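# Stand the lying gift box upright and open its lid

## Task

A closed gift box is lying on one of its sides on the table. Turn it so it rests on its bottom, then open it so the lid ends up roughly upright or tipped back past upright. Magnets you cannot see keep the lid's flap closed.

## Robot and tools

Robot: one arm on a tilted base at (0, 0, +0.600) m in the scene frame, carrying a five-finger right hand. Scene frame: origin on the table top below the base, +z up, +y to the left when looking along +x. All poses, velocities, targets and offsets in calls and results use the arm's base frame, which is tilted; in that frame, up is roughly (-0.847, -0.069, +0.527). A camera stand sits beside the table.

Hand point: a spot fixed to the palm, about 0.15 m out from the wrist face and 0.05 m in front of the palm. Its +z runs along straight fingers, +y points out of the palm, +x runs across the palm away from the thumb. Straight fingers reach 6 to 7 cm past it along +z, about 6 cm behind it along -y. A bracket on the little-finger side of the wrist sticks out and can strike things. With the fingers level, the wrist can sit lower than the hand point and touch the table first.

Row format (used by every motion tool): 14 numbers, each from -1 to 1: dx, dy, dz, rx, ry, rz, little, ring, middle, index, thumb_bend, thumb_turn, force_limit, speed. The first six are an offset, not a pose: they count from the current Hand target (shown in the last result), along base-frame axes; rx, ry, rz form one rotation vector turning about the Hand target position. Scale: 1.0 equals 0.6 m or 180 degrees. Each finger value is an absolute target: -1 straight/open, +1 curled. thumb_bend -1 straight, +1 fully bent; thumb_turn -1 beside the palm, +1 across in front of it (needed for grasping things 3.5 to 6.5 cm thick). force_limit maps -1..+1 to roughly 0..10 N at the fingertip (0..15 N for the two thumb motors). speed goes from near zero at -1 to full at +0.48 and above. At scene start, read a result first and resend the hand numbers it shows, since a 0 is itself a command. Use speed about -0.94 or lower for a gentle grip.

execute_actions(actions, cameras): actions is a list of actions; each action is a list of up to 15 rows, one per 1/30 s step, a short list repeating its last row. Every row counts from the Hand target at that action's start, not from the previous row. An empty actions list returns images from all cameras.

move(target, speed, blend, stop_force, zero, blocking, cameras): target is one row or a list of up to 15 rows, all offsets measured from the same starting Hand target. speed is m/s (0.002 to 3.6, default 0.25; rotation up to twice that in rad/s), one value or one per target. blend in m rounds corners in a list. stop_force (3 to 120 N) ends the path when the wrist sensor feels that much push against the motion; zero=true (default) re-zeroes it first. Do not use stop_force to leave a contact. blocking=false returns early but cannot go with stop_force. The path ignores obstacles; keep it away from the arm's own base. The result adds a move: line: done (within 3 mm and 2 degrees), off_target, moving, held or fault, plus which limits acted.

wait(seconds 0 to 10), stop() brakes a running move, zoom_image(camera, region [x0,y0,x1,y1] pixels, at most 504 each side) for cam_head_left, cam_head_right, cam_high, cam_low or cam_wrist, show_instructions() for the reference image, zero_wrist_force(), finished_scene(scene: the current scene number) ends the scene for good.

Results: end_effector_position (m) and end_effector_quat_wxyz in base frame, velocities, Hand target (your last commanded pose after clipping; next offsets count from it), joint positions and torques, Wrist force/torque along the hand's own axes plus the peak since the last shown, and hand_measured, hand_stopped_by (moving, target, force, stalled, fault), hand_load_n, each in motor order. A lost grip shows as hand_load_n dropping near 0. The hand point often stops short of the target; send the missing distance as a new offset. Commanded turns are clipped to 32 degrees from the current orientation per step.

Cautions: the arm is stiff; aiming even slightly beyond a firm contact can trigger a fault. A contact force near 150 N, or joint contact torque over 142 N m (shoulder, elbow) or 26.6 N m (wrist joints), halts the arm for 10 s. Motors overheat when holding loads, stretched out, or pushing at unreachable poses. Move slowly near contact; to release a push, command back past the hand point. Never let the box drop, slide or be left off the table, avoid slamming it, and avoid heavy loads on the fingers.

Each tool is called after "Emit:" in YAML: its name, and indented under it one key for each argument.

Reference images:

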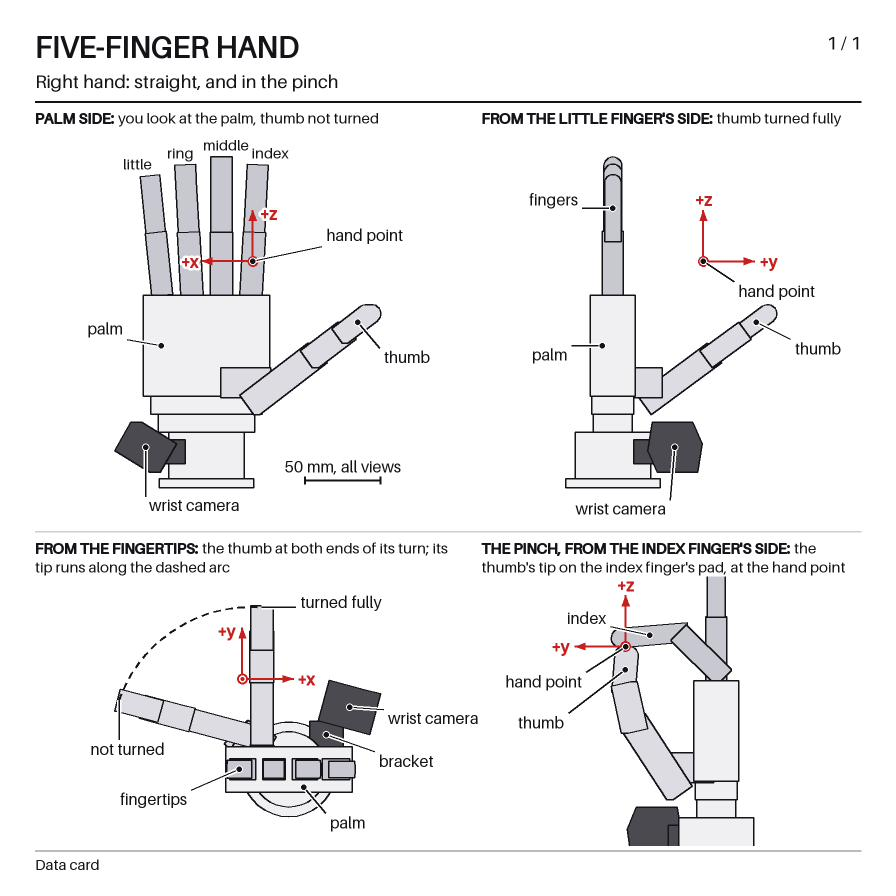

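## Session

Emit:
execute_actions:
  actions: []

Scene clock: 0.00 s.
end_effector_position=(+0.5465, -0.3674, +0.0625) hand_measured=(-1.000, -1.000, -1.000, -1.000, -1.000, -1.000) hand_load_n=(+0.0, +0.0, +0.0, +0.0, +0.0, +0.0) hand_stopped_by=(target, target, target, target, target, target) hand_force_limit=0.00 hand_speed=-0.80 end_effector_quat_wxyz=(+0.041, +0.702, +0.658, -0.270)
Joint positions: [-0.6 -0.659 1.043 1.229 2.122 -0.524]
Joint velocities: within noise
Joint torques (N m): no reading
Wrist force (N): no reading
Wrist torque (N m): no reading
Wrist force, peak (N): no reading
Hand target: +0.5465, -0.3674, +0.0625; +0.041, +0.702, +0.658, -0.270

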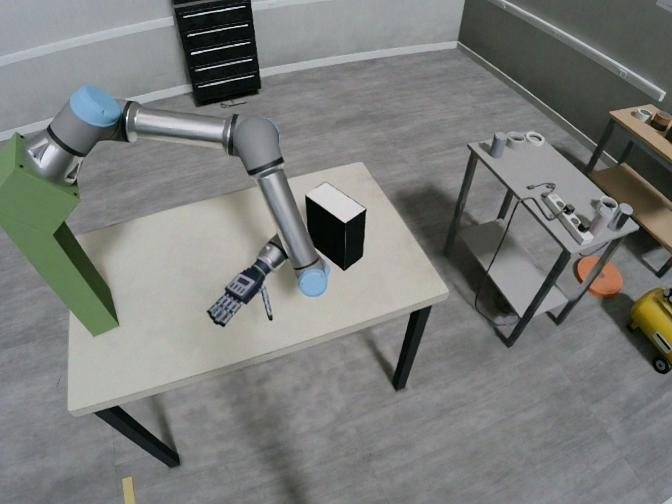

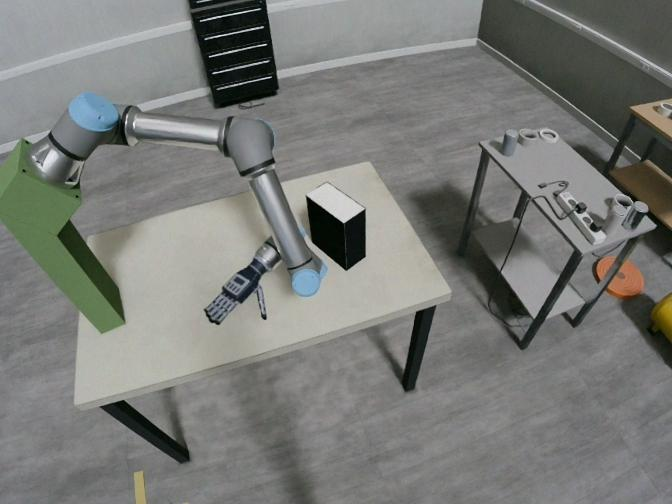

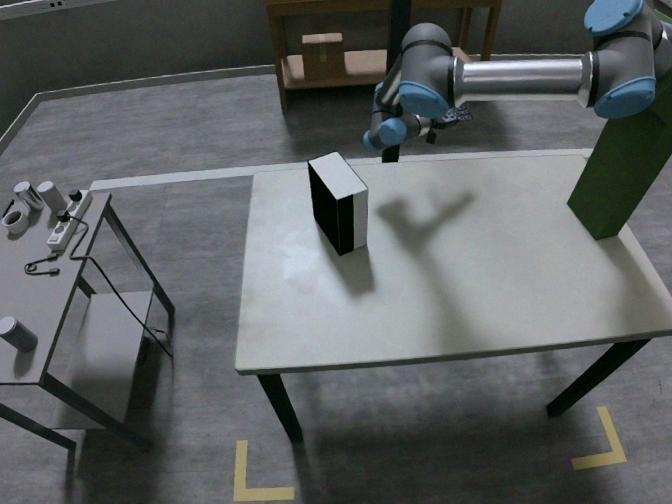

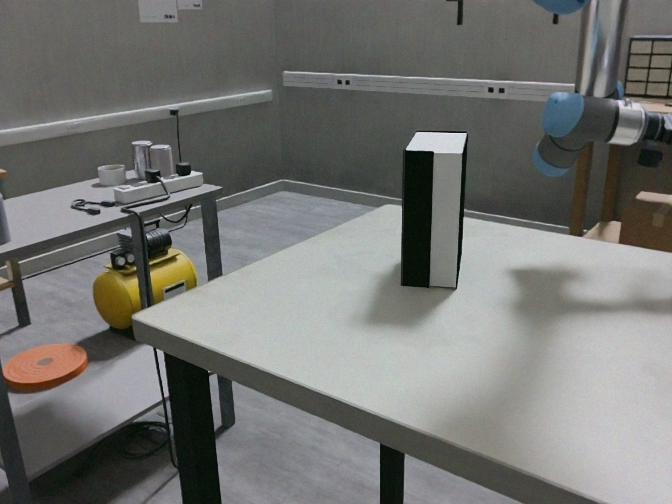

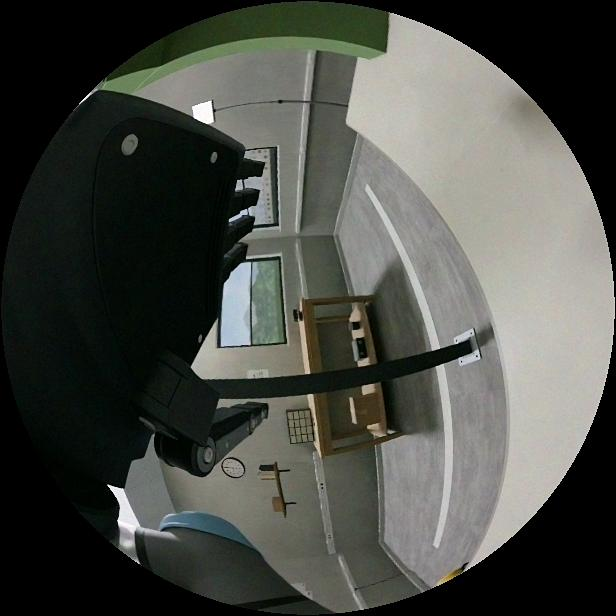

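Emit:
zoom_image:
  camera: "cam_head_left"
  region: [190, 150, 450, 345]

Emit:
zoom_image:
  camera: "cam_high"
  region: [230, 130, 430, 280]

Emit:
zoom_image:
  camera: "cam_low"
  region: [340, 110, 540, 310]

Emit:
zoom_image:
  camera: "cam_head_right"
  region: [190, 150, 450, 345]

Scaled by 1.938 from the camera's 672x504 image, which has a finer 960x720 frame.

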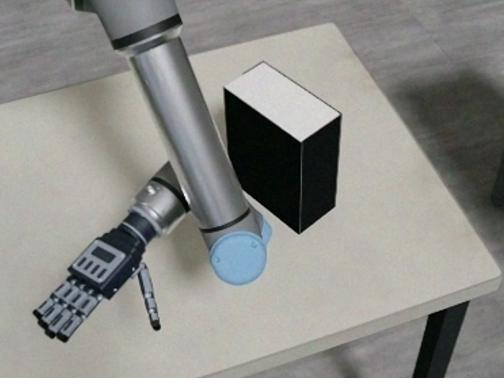

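Scaled by 2.520 from the camera's 672x504 image, which has a finer 960x720 frame.

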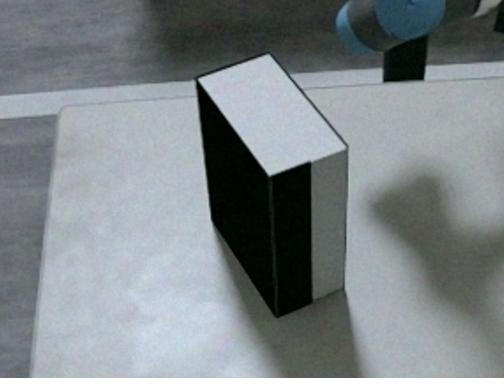

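Scaled by 2.520 from the camera's 672x504 image, which has a finer 960x720 frame.

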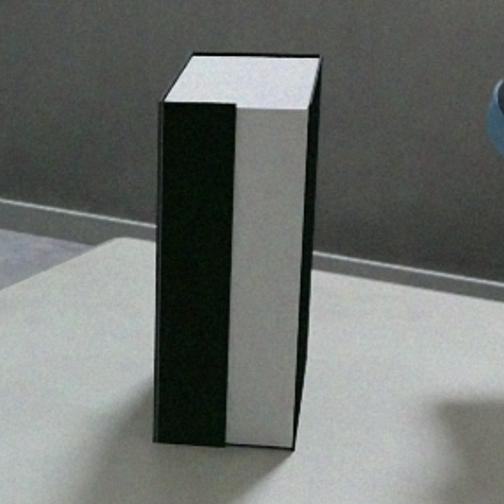

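Scaled by 1.938 from the camera's 672x504 image, which has a finer 960x720 frame.

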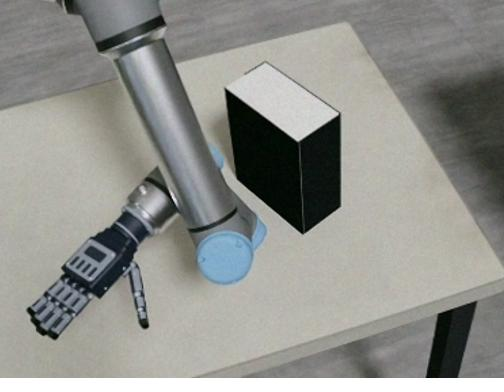

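Emit:
move:
  target:
    - [-0.353,-0.028,0.22,0,0,0,-1,-1,-1,-1,-1,-1,0,-0.8]
    - [-0.104,0.746,0.639,0.275,-0.442,-0.340,-1,-1,-1,-1,-1,-1,0,-0.8]
  speed: 0.4
  blend: [0.08,0]
  cameras: ["all"]

Scene clock: 19.30 s.
end_effector_position=(+0.4841, +0.0802, +0.4459) hand_measured=(-1.000, -1.000, -1.000, -1.000, -1.000, -1.000) hand_load_n=(+0.0, +0.0, +0.0, +0.0, +0.0, +0.0) hand_stopped_by=(target, target, target, target, target, target) hand_force_limit=0.00 hand_speed=-0.80 end_effector_quat_wxyz=(+0.031, +0.865, +0.125, +0.485) end_effector_velocity=(+0.000, -0.001, +0.001) end_effector_angular_velocity=(-0.001, -0.002, -0.006)
Joint positions: [-0.016 -1.698 1.457 0.799 1.489 1.312]
Joint velocities: [0.002 -0.001 0 -0.002 0.007 0.004]
Joint torques (N m): [26.97 -59.84 -1.79 0.76 2.37 2.81]
Wrist force (N): [-0.8 -1.5 0.9]
Wrist torque (N m): [-0.15 0.00 0.02]
Wrist force, peak (N): [1.0 2.9 0.0]
Hand target: +0.4841, +0.0802, +0.4459; +0.031, +0.865, +0.125, +0.485
Off the commanded pose: 0.000 m, 0 deg.
move: done

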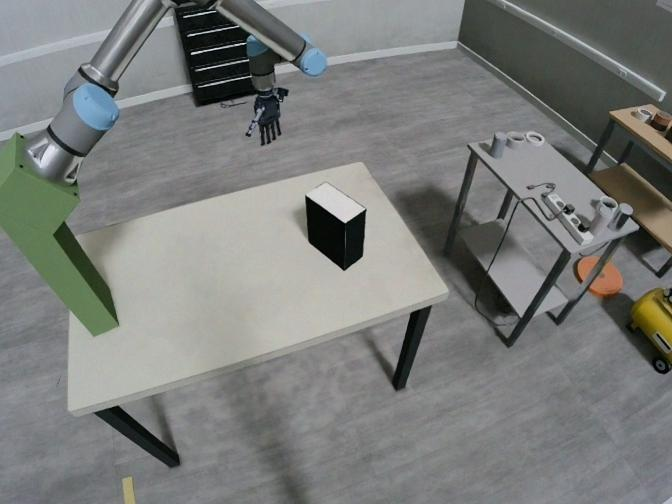

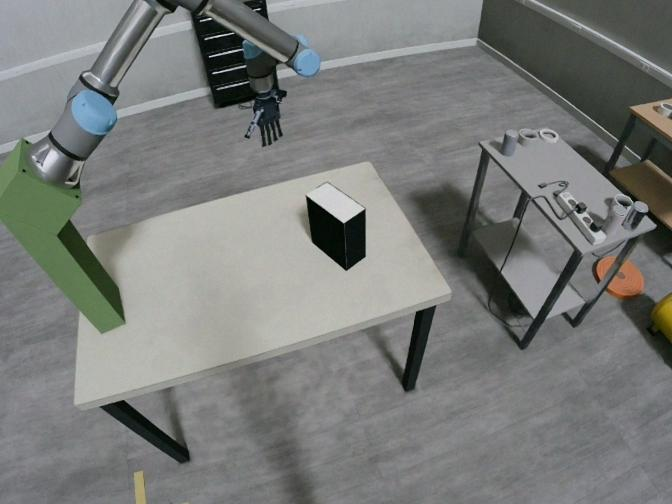

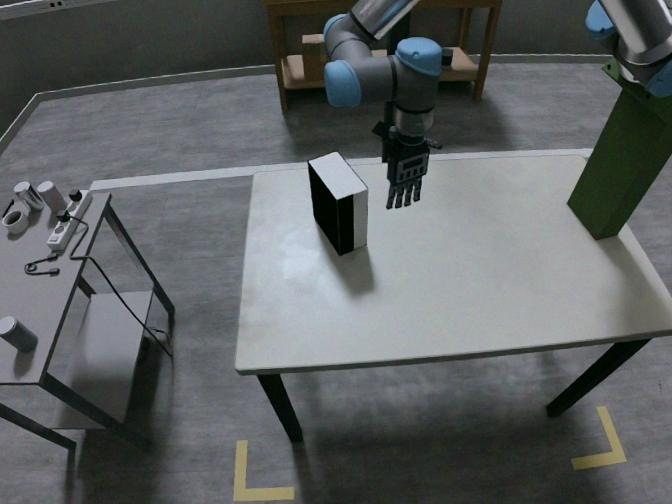

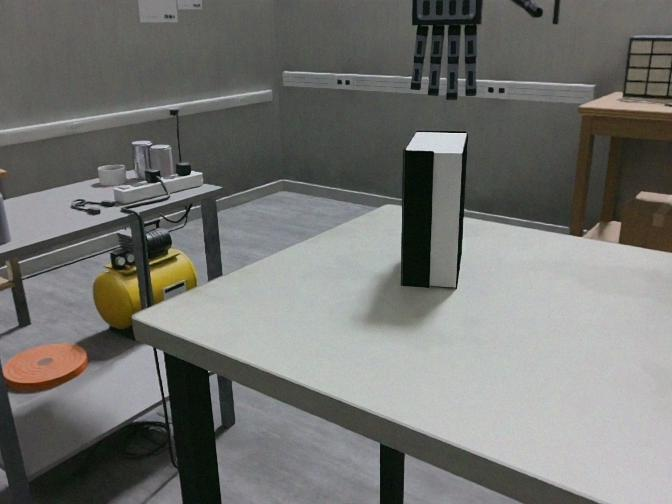

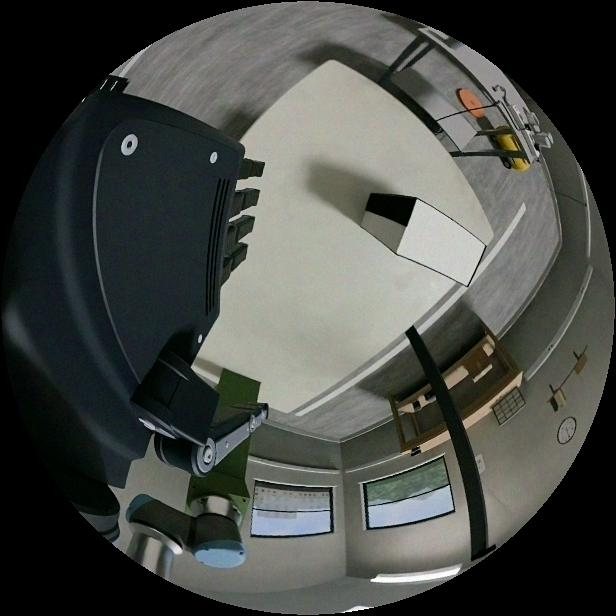

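Emit:
zoom_image:
  camera: "cam_head_left"
  region: [220, 60, 380, 280]

Emit:
zoom_image:
  camera: "cam_head_right"
  region: [220, 60, 380, 280]

Emit:
zoom_image:
  camera: "cam_high"
  region: [290, 110, 450, 270]

Emit:
zoom_image:
  camera: "cam_low"
  region: [380, 0, 580, 300]

Emit:
zoom_image:
  camera: "cam_wrist"
  region: [200, 150, 500, 450]

Scaled by 2.291 from the camera's 672x504 image, which has a finer 960x720 frame.

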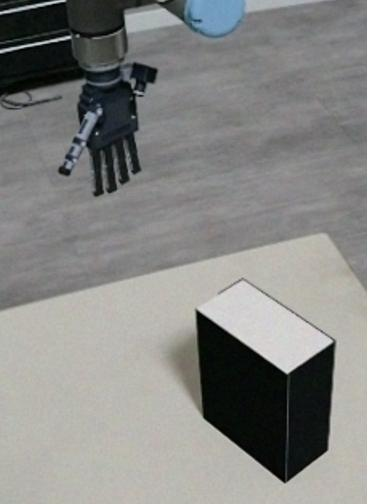

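Scaled by 2.291 from the camera's 672x504 image, which has a finer 960x720 frame.

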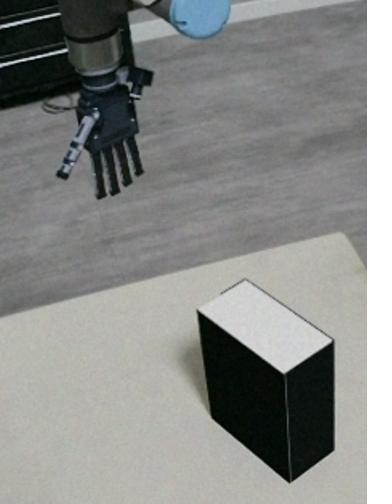

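Scaled by 3.150 from the camera's 672x504 image, which has a finer 960x720 frame.

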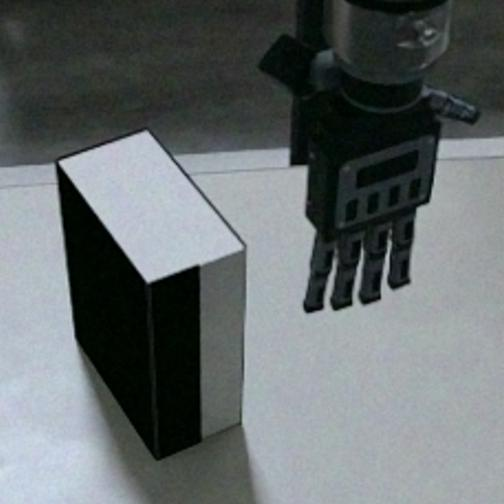

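Scaled by 1.680 from the camera's 672x504 image, which has a finer 960x720 frame.

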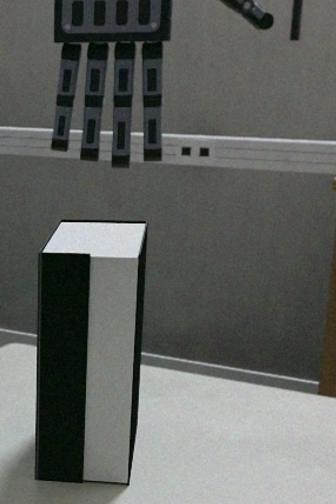

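Scaled by 1.680 from the camera's 616x616 image, which has a finer 880x880 frame.

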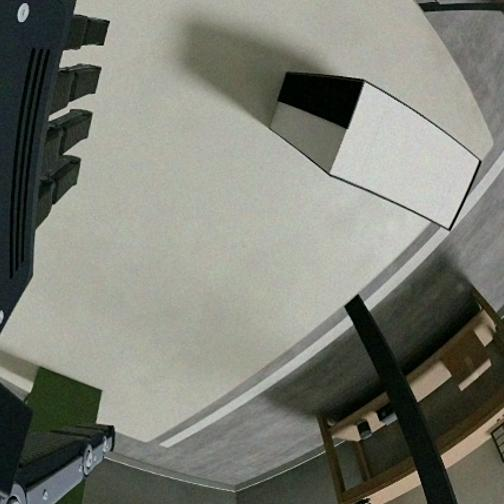

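Emit:
move:
  target: [0.3645,-0.0487,-0.0687,0.0103,-0.107,0.0321,0,-1,-1,-1,-1,-1,0,0]
  speed: 0.25
  cameras: ["all"]

Emit:
zoom_image:
  camera: "cam_head_left"
  region: [250, 80, 420, 280]

Emit:
zoom_image:
  camera: "cam_high"
  region: [270, 110, 430, 270]

Emit:
zoom_image:
  camera: "cam_low"
  region: [360, 40, 580, 300]

Emit:
zoom_image:
  camera: "cam_wrist"
  region: [150, 100, 550, 500]

Scene clock: 25.03 s.
end_effector_position=(+0.7027, +0.0509, +0.4048) hand_measured=(+0.000, -1.000, -1.000, -1.000, -1.000, -1.000) hand_load_n=(+0.5, +0.0, +0.0, -0.5, +0.0, +0.0) hand_stopped_by=(target, target, target, target, target, target) hand_force_limit=0.00 hand_speed=0.00 end_effector_quat_wxyz=(+0.013, +0.765, +0.154, +0.626) end_effector_velocity=(+0.001, +0.000, +0.000) end_effector_angular_velocity=(-0.002, -0.004, +0.001)
Joint positions: [-0.135 -1.403 1.426 0.206 1.267 1.281]
Joint velocities: [0 0.002 0 -0.006 0 -0.002]
Joint torques (N m): [21.76 -43.22 1.98 -0.03 0.16 -1.99]
Wrist force (N): [-1.1 -1.8 0.8]
Wrist torque (N m): [-0.17 0.03 -0.05]
Wrist force, peak (N): [-1.3 -1.4 2.5]
Hand target: +0.7028, +0.0510, +0.4047; +0.013, +0.765, +0.154, +0.626
Off the commanded pose: 0.000 m, 0 deg.
move: done

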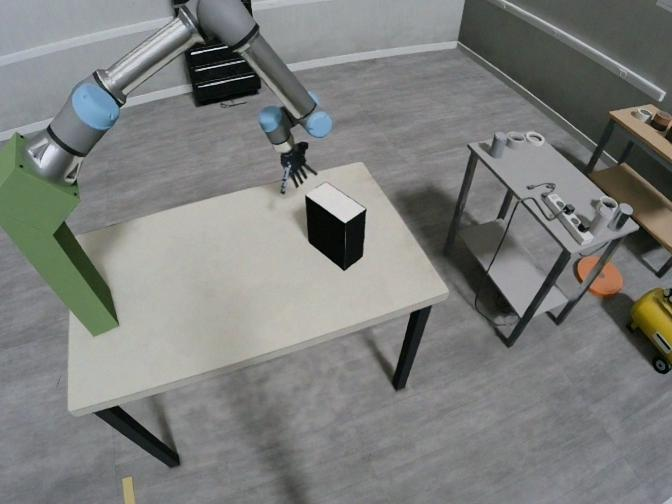

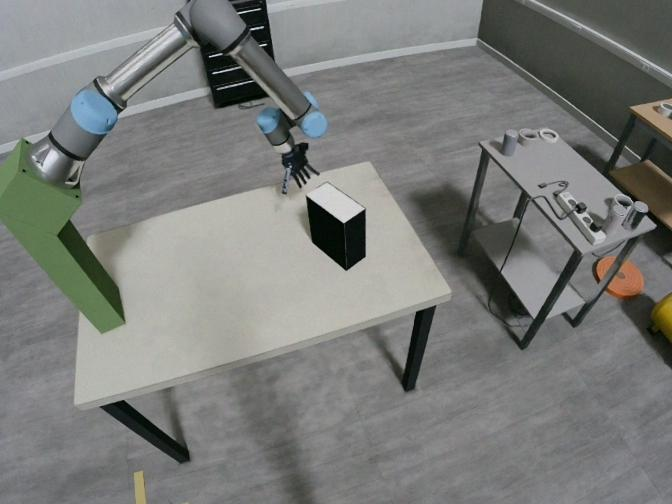

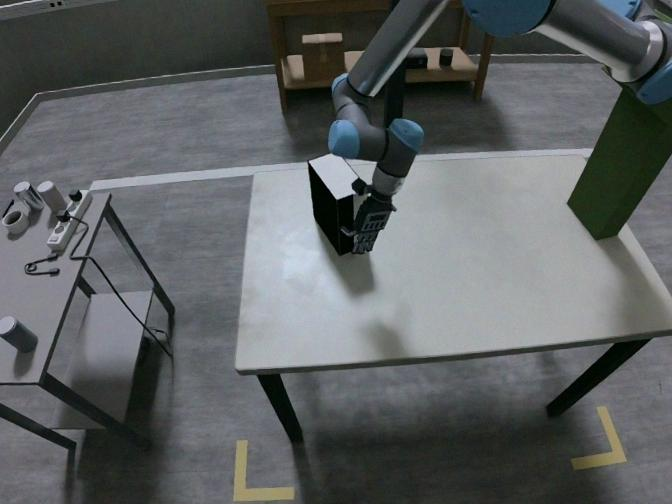

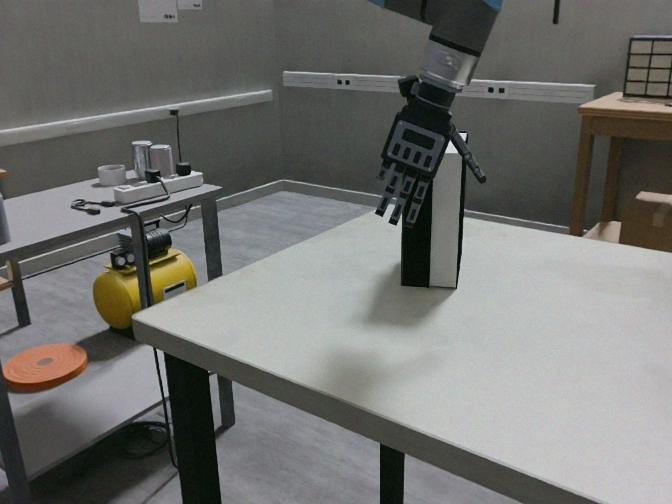

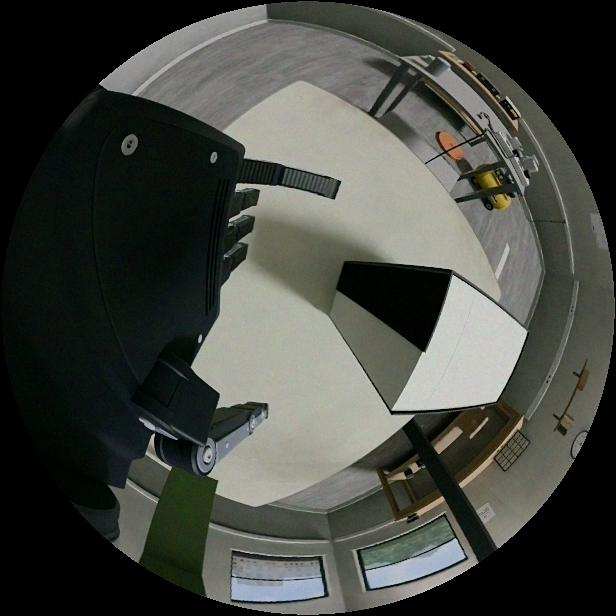

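Scaled by 2.520 from the camera's 672x504 image, which has a finer 960x720 frame.

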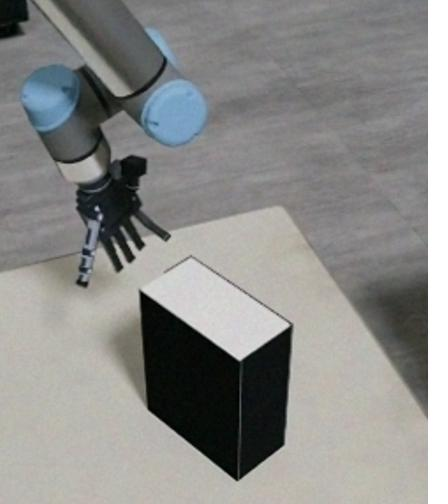

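Scaled by 3.150 from the camera's 672x504 image, which has a finer 960x720 frame.

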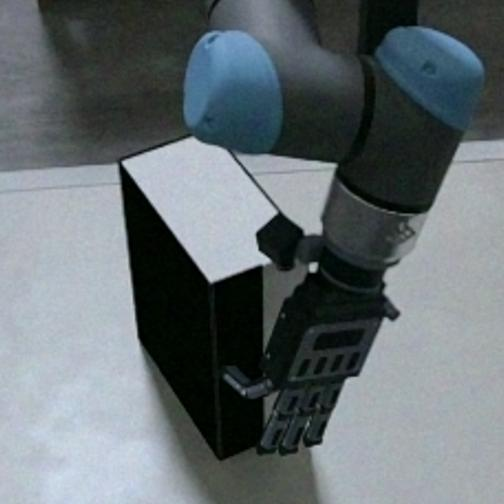

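Scaled by 1.938 from the camera's 672x504 image, which has a finer 960x720 frame.

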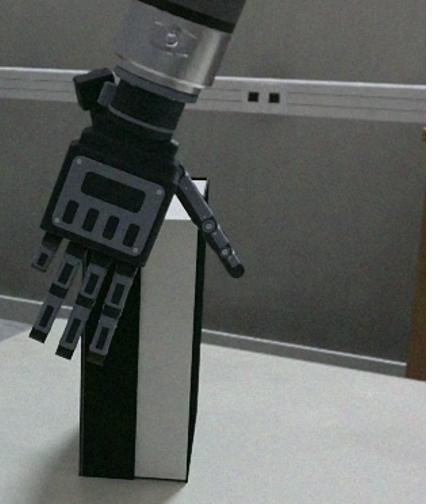

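Scaled by 1.260 from the camera's 616x616 image, which has a finer 880x880 frame.

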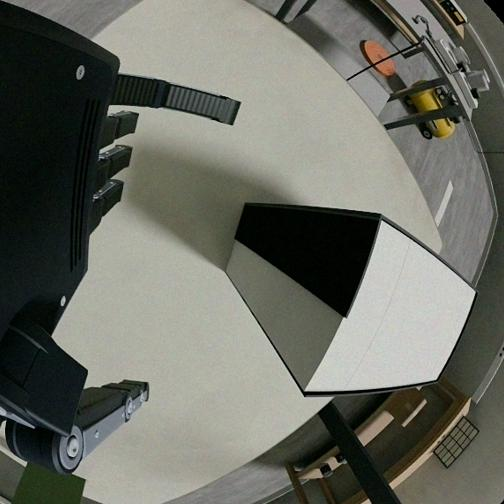

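Emit:
move:
  target: [0.0281,-0.1272,0.0287,0,0,0,0,-1,-1,-1,-1,-1,0,0]
  speed: 0.12
  stop_force: 6
  cameras: ["all"]

Emit:
zoom_image:
  camera: "cam_head_right"
  region: [250, 80, 420, 280]

Emit:
zoom_image:
  camera: "cam_high"
  region: [270, 110, 430, 270]

Emit:
zoom_image:
  camera: "cam_low"
  region: [360, 40, 580, 300]

Emit:
zoom_image:
  camera: "cam_wrist"
  region: [150, 100, 550, 500]

Scene clock: 27.20 s.
end_effector_position=(+0.7196, -0.0253, +0.4219) hand_measured=(+0.000, -1.000, -1.000, -1.000, -1.000, -1.000) hand_load_n=(+0.0, +0.0, +0.0, +0.5, +0.0, +0.0) hand_stopped_by=(target, target, target, target, target, target) hand_force_limit=0.00 hand_speed=0.00 end_effector_quat_wxyz=(+0.013, +0.765, +0.154, +0.626)
Joint positions: [-0.294 -1.372 1.345 0.27 1.112 1.241]
Joint torques (N m): [-6.86 -63.58 1.52 1.31 -2.65 2.51]
Wrist force (N): [-1.3 -1.8 0.9]
Wrist torque (N m): [-0.19 0.06 -0.03]
Wrist force, peak (N): [-1.3 -3.2 0.9]
Hand target: +0.7196, -0.0253, +0.4219; +0.013, +0.765, +0.154, +0.626
Off the commanded pose: 0.000 m, 0 deg.
move: done

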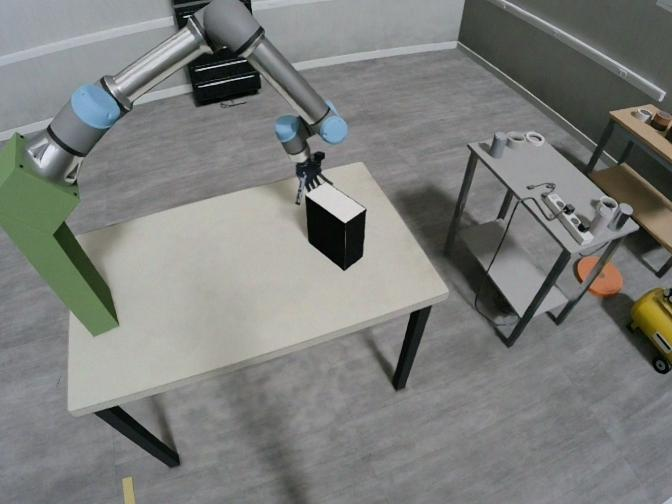

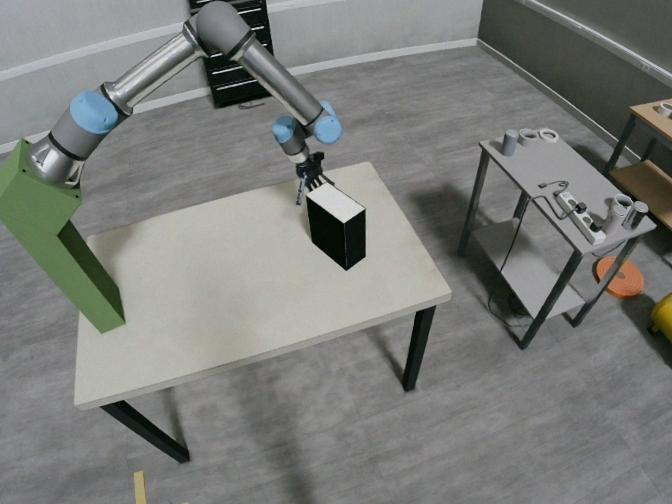

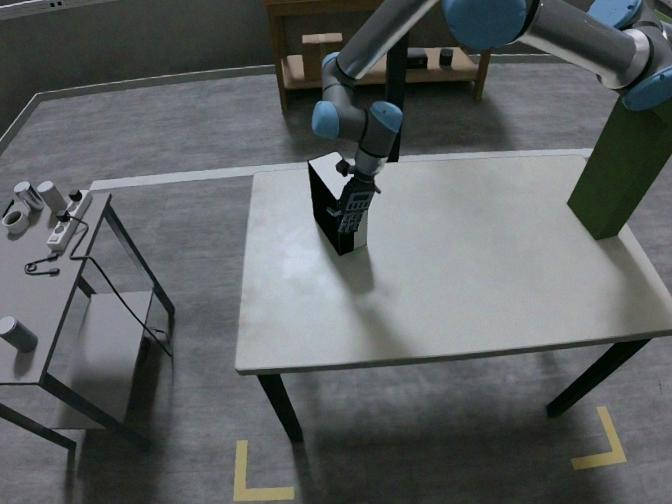

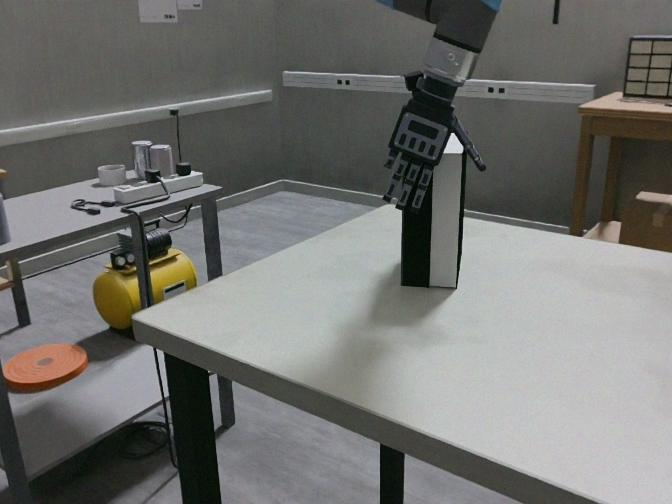

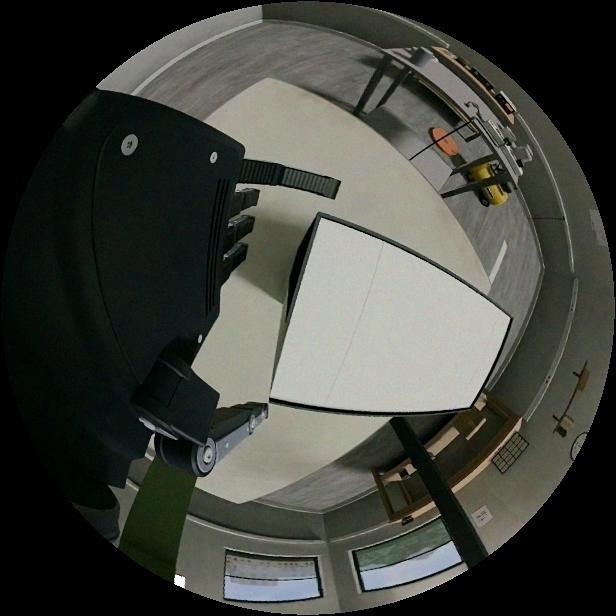

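Scaled by 2.520 from the camera's 672x504 image, which has a finer 960x720 frame.

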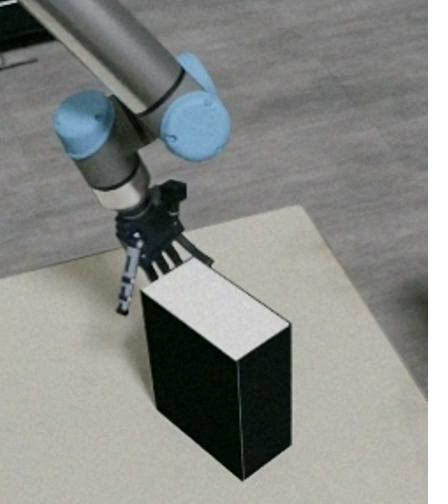

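Scaled by 3.150 from the camera's 672x504 image, which has a finer 960x720 frame.

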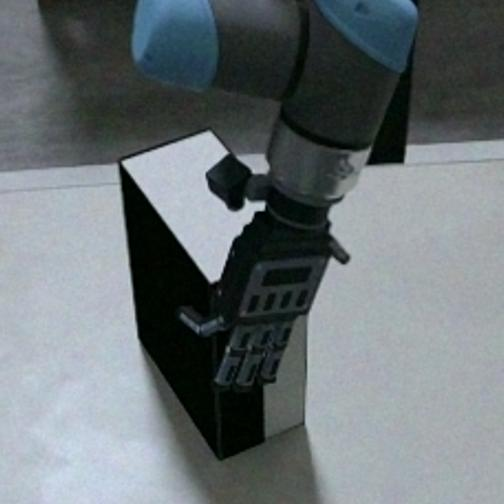

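Scaled by 1.938 from the camera's 672x504 image, which has a finer 960x720 frame.

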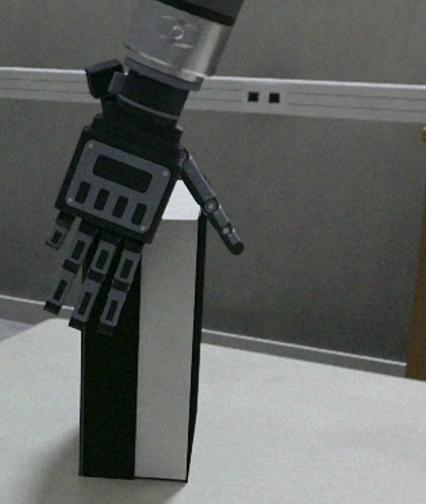

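Scaled by 1.260 from the camera's 616x616 image, which has a finer 880x880 frame.

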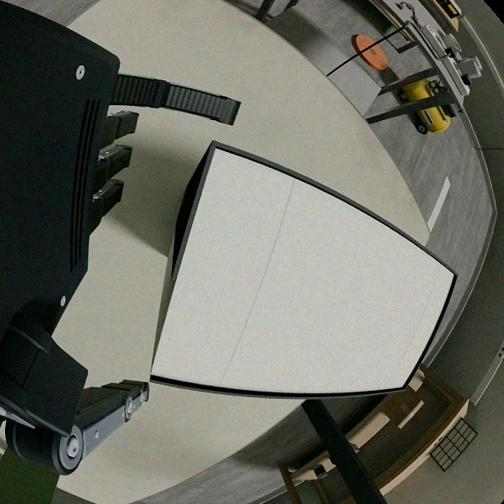

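Emit:
move:
  target:
    - [0.004,-0.0184,-0.0013,0,0,0,0,-1,-1,-1,-1,-1,0,0]
    - [0.0114,-0.0741,0.0090,0,0,0,0,-1,-1,-1,-1,-1,0,0]
  speed: 0.05
  blend: [0.005,0]
  stop_force: 4
  cameras: ["all"]

Emit:
zoom_image:
  camera: "cam_head_right"
  region: [250, 80, 420, 280]

Emit:
zoom_image:
  camera: "cam_low"
  region: [360, 40, 580, 300]

Emit:
zoom_image:
  camera: "cam_wrist"
  region: [150, 100, 550, 500]

Scene clock: 30.27 s.
end_effector_position=(+0.7265, -0.0698, +0.4273) hand_measured=(+0.000, -1.000, -1.000, -1.000, -1.000, -1.000) hand_load_n=(+0.0, +0.0, +0.0, +0.0, +0.0, +0.0) hand_stopped_by=(target, target, target, target, target, target) hand_force_limit=0.00 hand_speed=0.00 end_effector_quat_wxyz=(+0.013, +0.765, +0.154, +0.626)
Joint positions: [-0.381 -1.345 1.3 0.301 1.027 1.217]
Joint torques (N m): [13.81 -63.39 1.72 -0.06 2.17 2.53]
Wrist force (N): [-1.1 -1.6 0.7]
Wrist torque (N m): [-0.16 0.02 0.01]
Wrist force, peak (N): [-1.2 -2.6 0.6]
Hand target: +0.7265, -0.0698, +0.4273; +0.013, +0.765, +0.154, +0.626
Off the commanded pose: 0.000 m, 0 deg.
move: done

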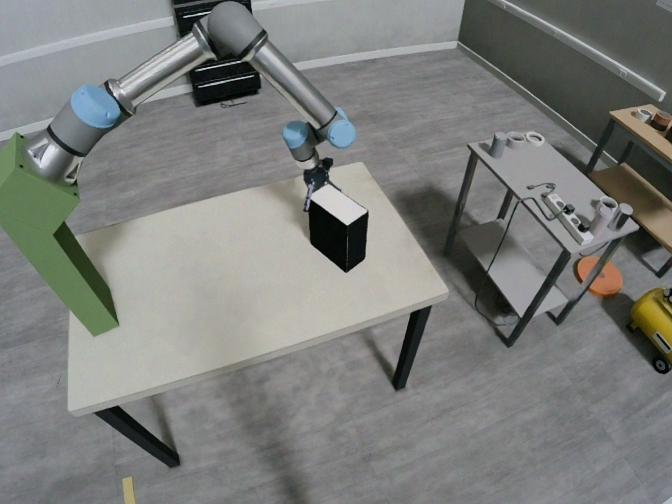

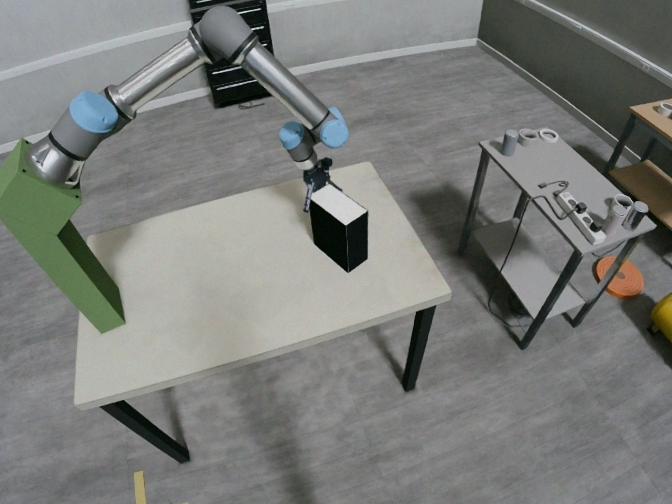

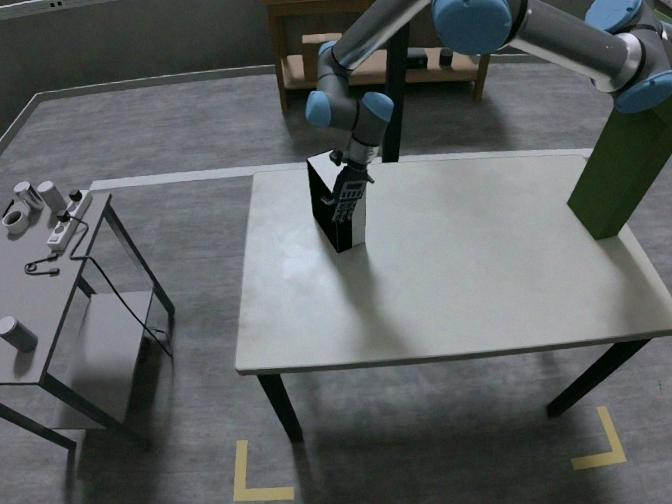

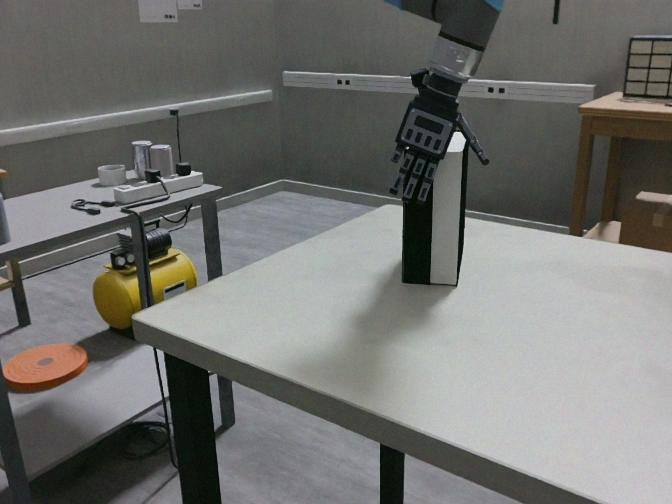

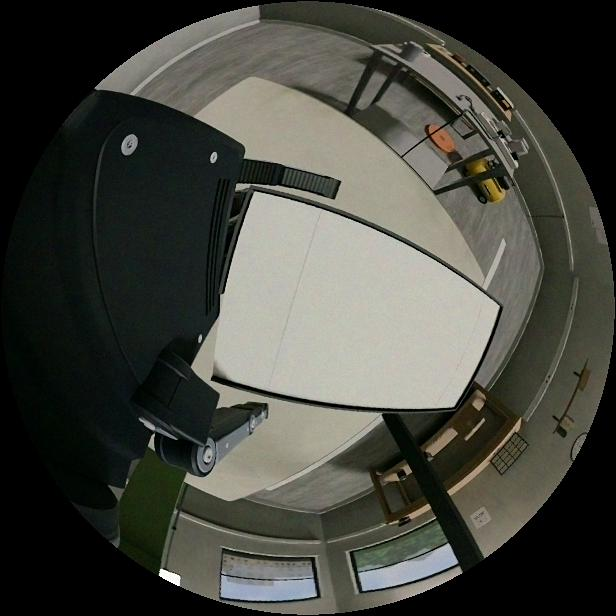

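Scaled by 2.520 from the camera's 672x504 image, which has a finer 960x720 frame.

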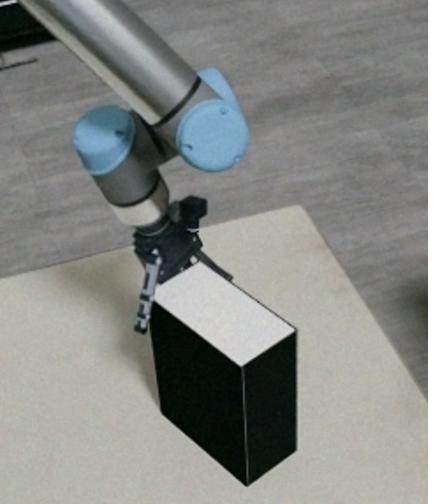

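Scaled by 1.938 from the camera's 672x504 image, which has a finer 960x720 frame.

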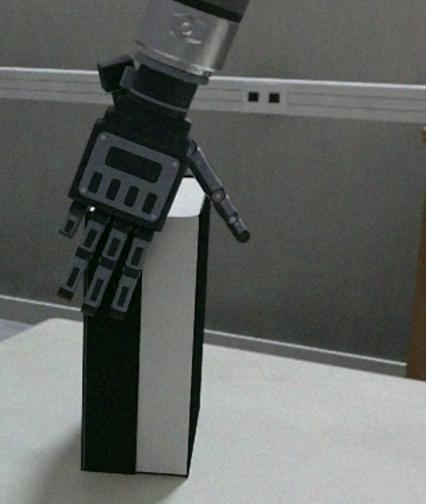

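Scaled by 1.260 from the camera's 616x616 image, which has a finer 880x880 frame.

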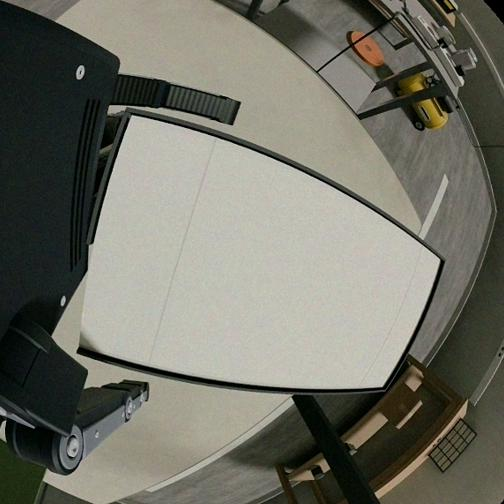

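Emit:
move:
  target: [-0.0075,0.001,-0.012,0,0,0,0,-1,-1,-1,-1,-1,0,0]
  speed: 0.05
  cameras: ["cam_head_right","cam_low","cam_wrist"]

Emit:
zoom_image:
  camera: "cam_low"
  region: [360, 40, 580, 300]

Emit:
zoom_image:
  camera: "cam_wrist"
  region: [190, 130, 390, 480]

Scene clock: 31.87 s.
end_effector_position=(+0.7219, -0.0691, +0.4201) hand_measured=(+0.000, -1.000, -1.000, -1.000, -1.000, -1.000) hand_load_n=(+0.0, +0.0, +0.0, +0.0, +0.0, +0.0) hand_stopped_by=(target, target, target, target, target, target) hand_force_limit=0.00 hand_speed=0.00 end_effector_quat_wxyz=(+0.013, +0.765, +0.154, +0.626) end_effector_velocity=(+0.000, +0.000, +0.001) end_effector_angular_velocity=(+0.000, +0.000, +0.000)
Joint positions: [-0.383 -1.357 1.333 0.28 1.025 1.216]
Joint velocities: [0 0.001 -0.005 0.004 0 0]
Joint torques (N m): [-9.04 -43.57 -23.86 3.39 -2.11 -2.27]
Wrist force (N): [-1.0 -1.7 0.8]
Wrist torque (N m): [-0.16 0.01 0.01]
Wrist force, peak (N): [-1.4 -1.9 0.6]
Hand target: +0.7220, -0.0692, +0.4201; +0.013, +0.765, +0.154, +0.626
Off the commanded pose: 0.000 m, 0 deg.
move: done
Images, in order (width x height): cam_head_right 672x504, cam_low 672x504, cam_wrist 616x616.

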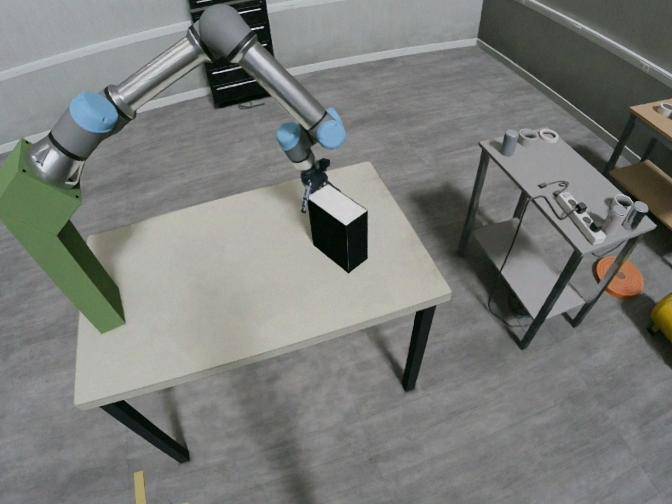

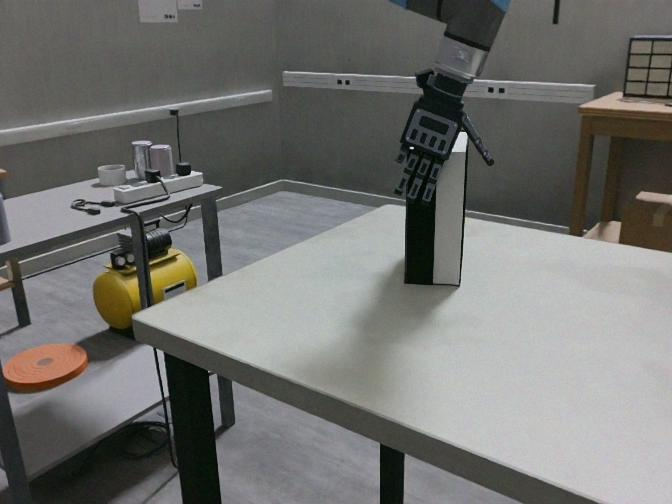

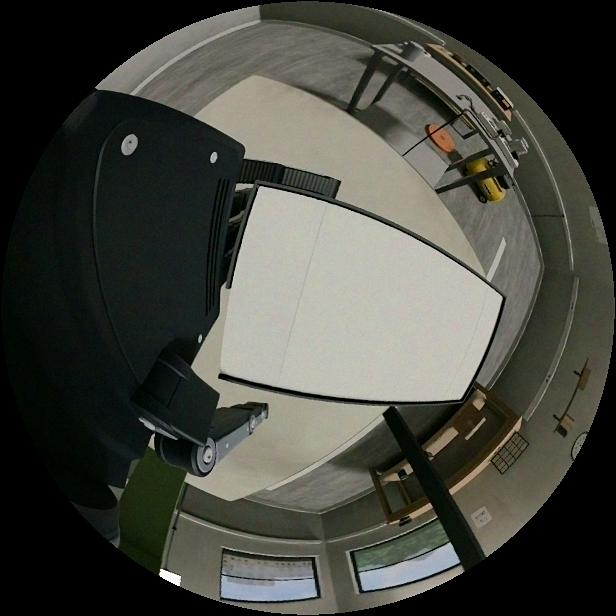

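Scaled by 1.938 from the camera's 672x504 image, which has a finer 960x720 frame.

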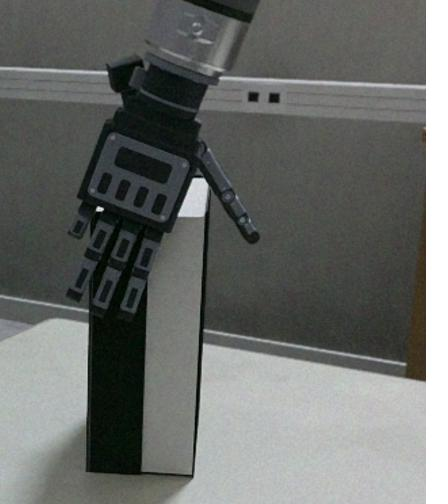

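Scaled by 1.440 from the camera's 616x616 image, which has a finer 880x880 frame.

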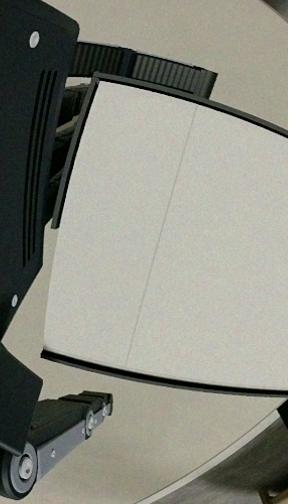

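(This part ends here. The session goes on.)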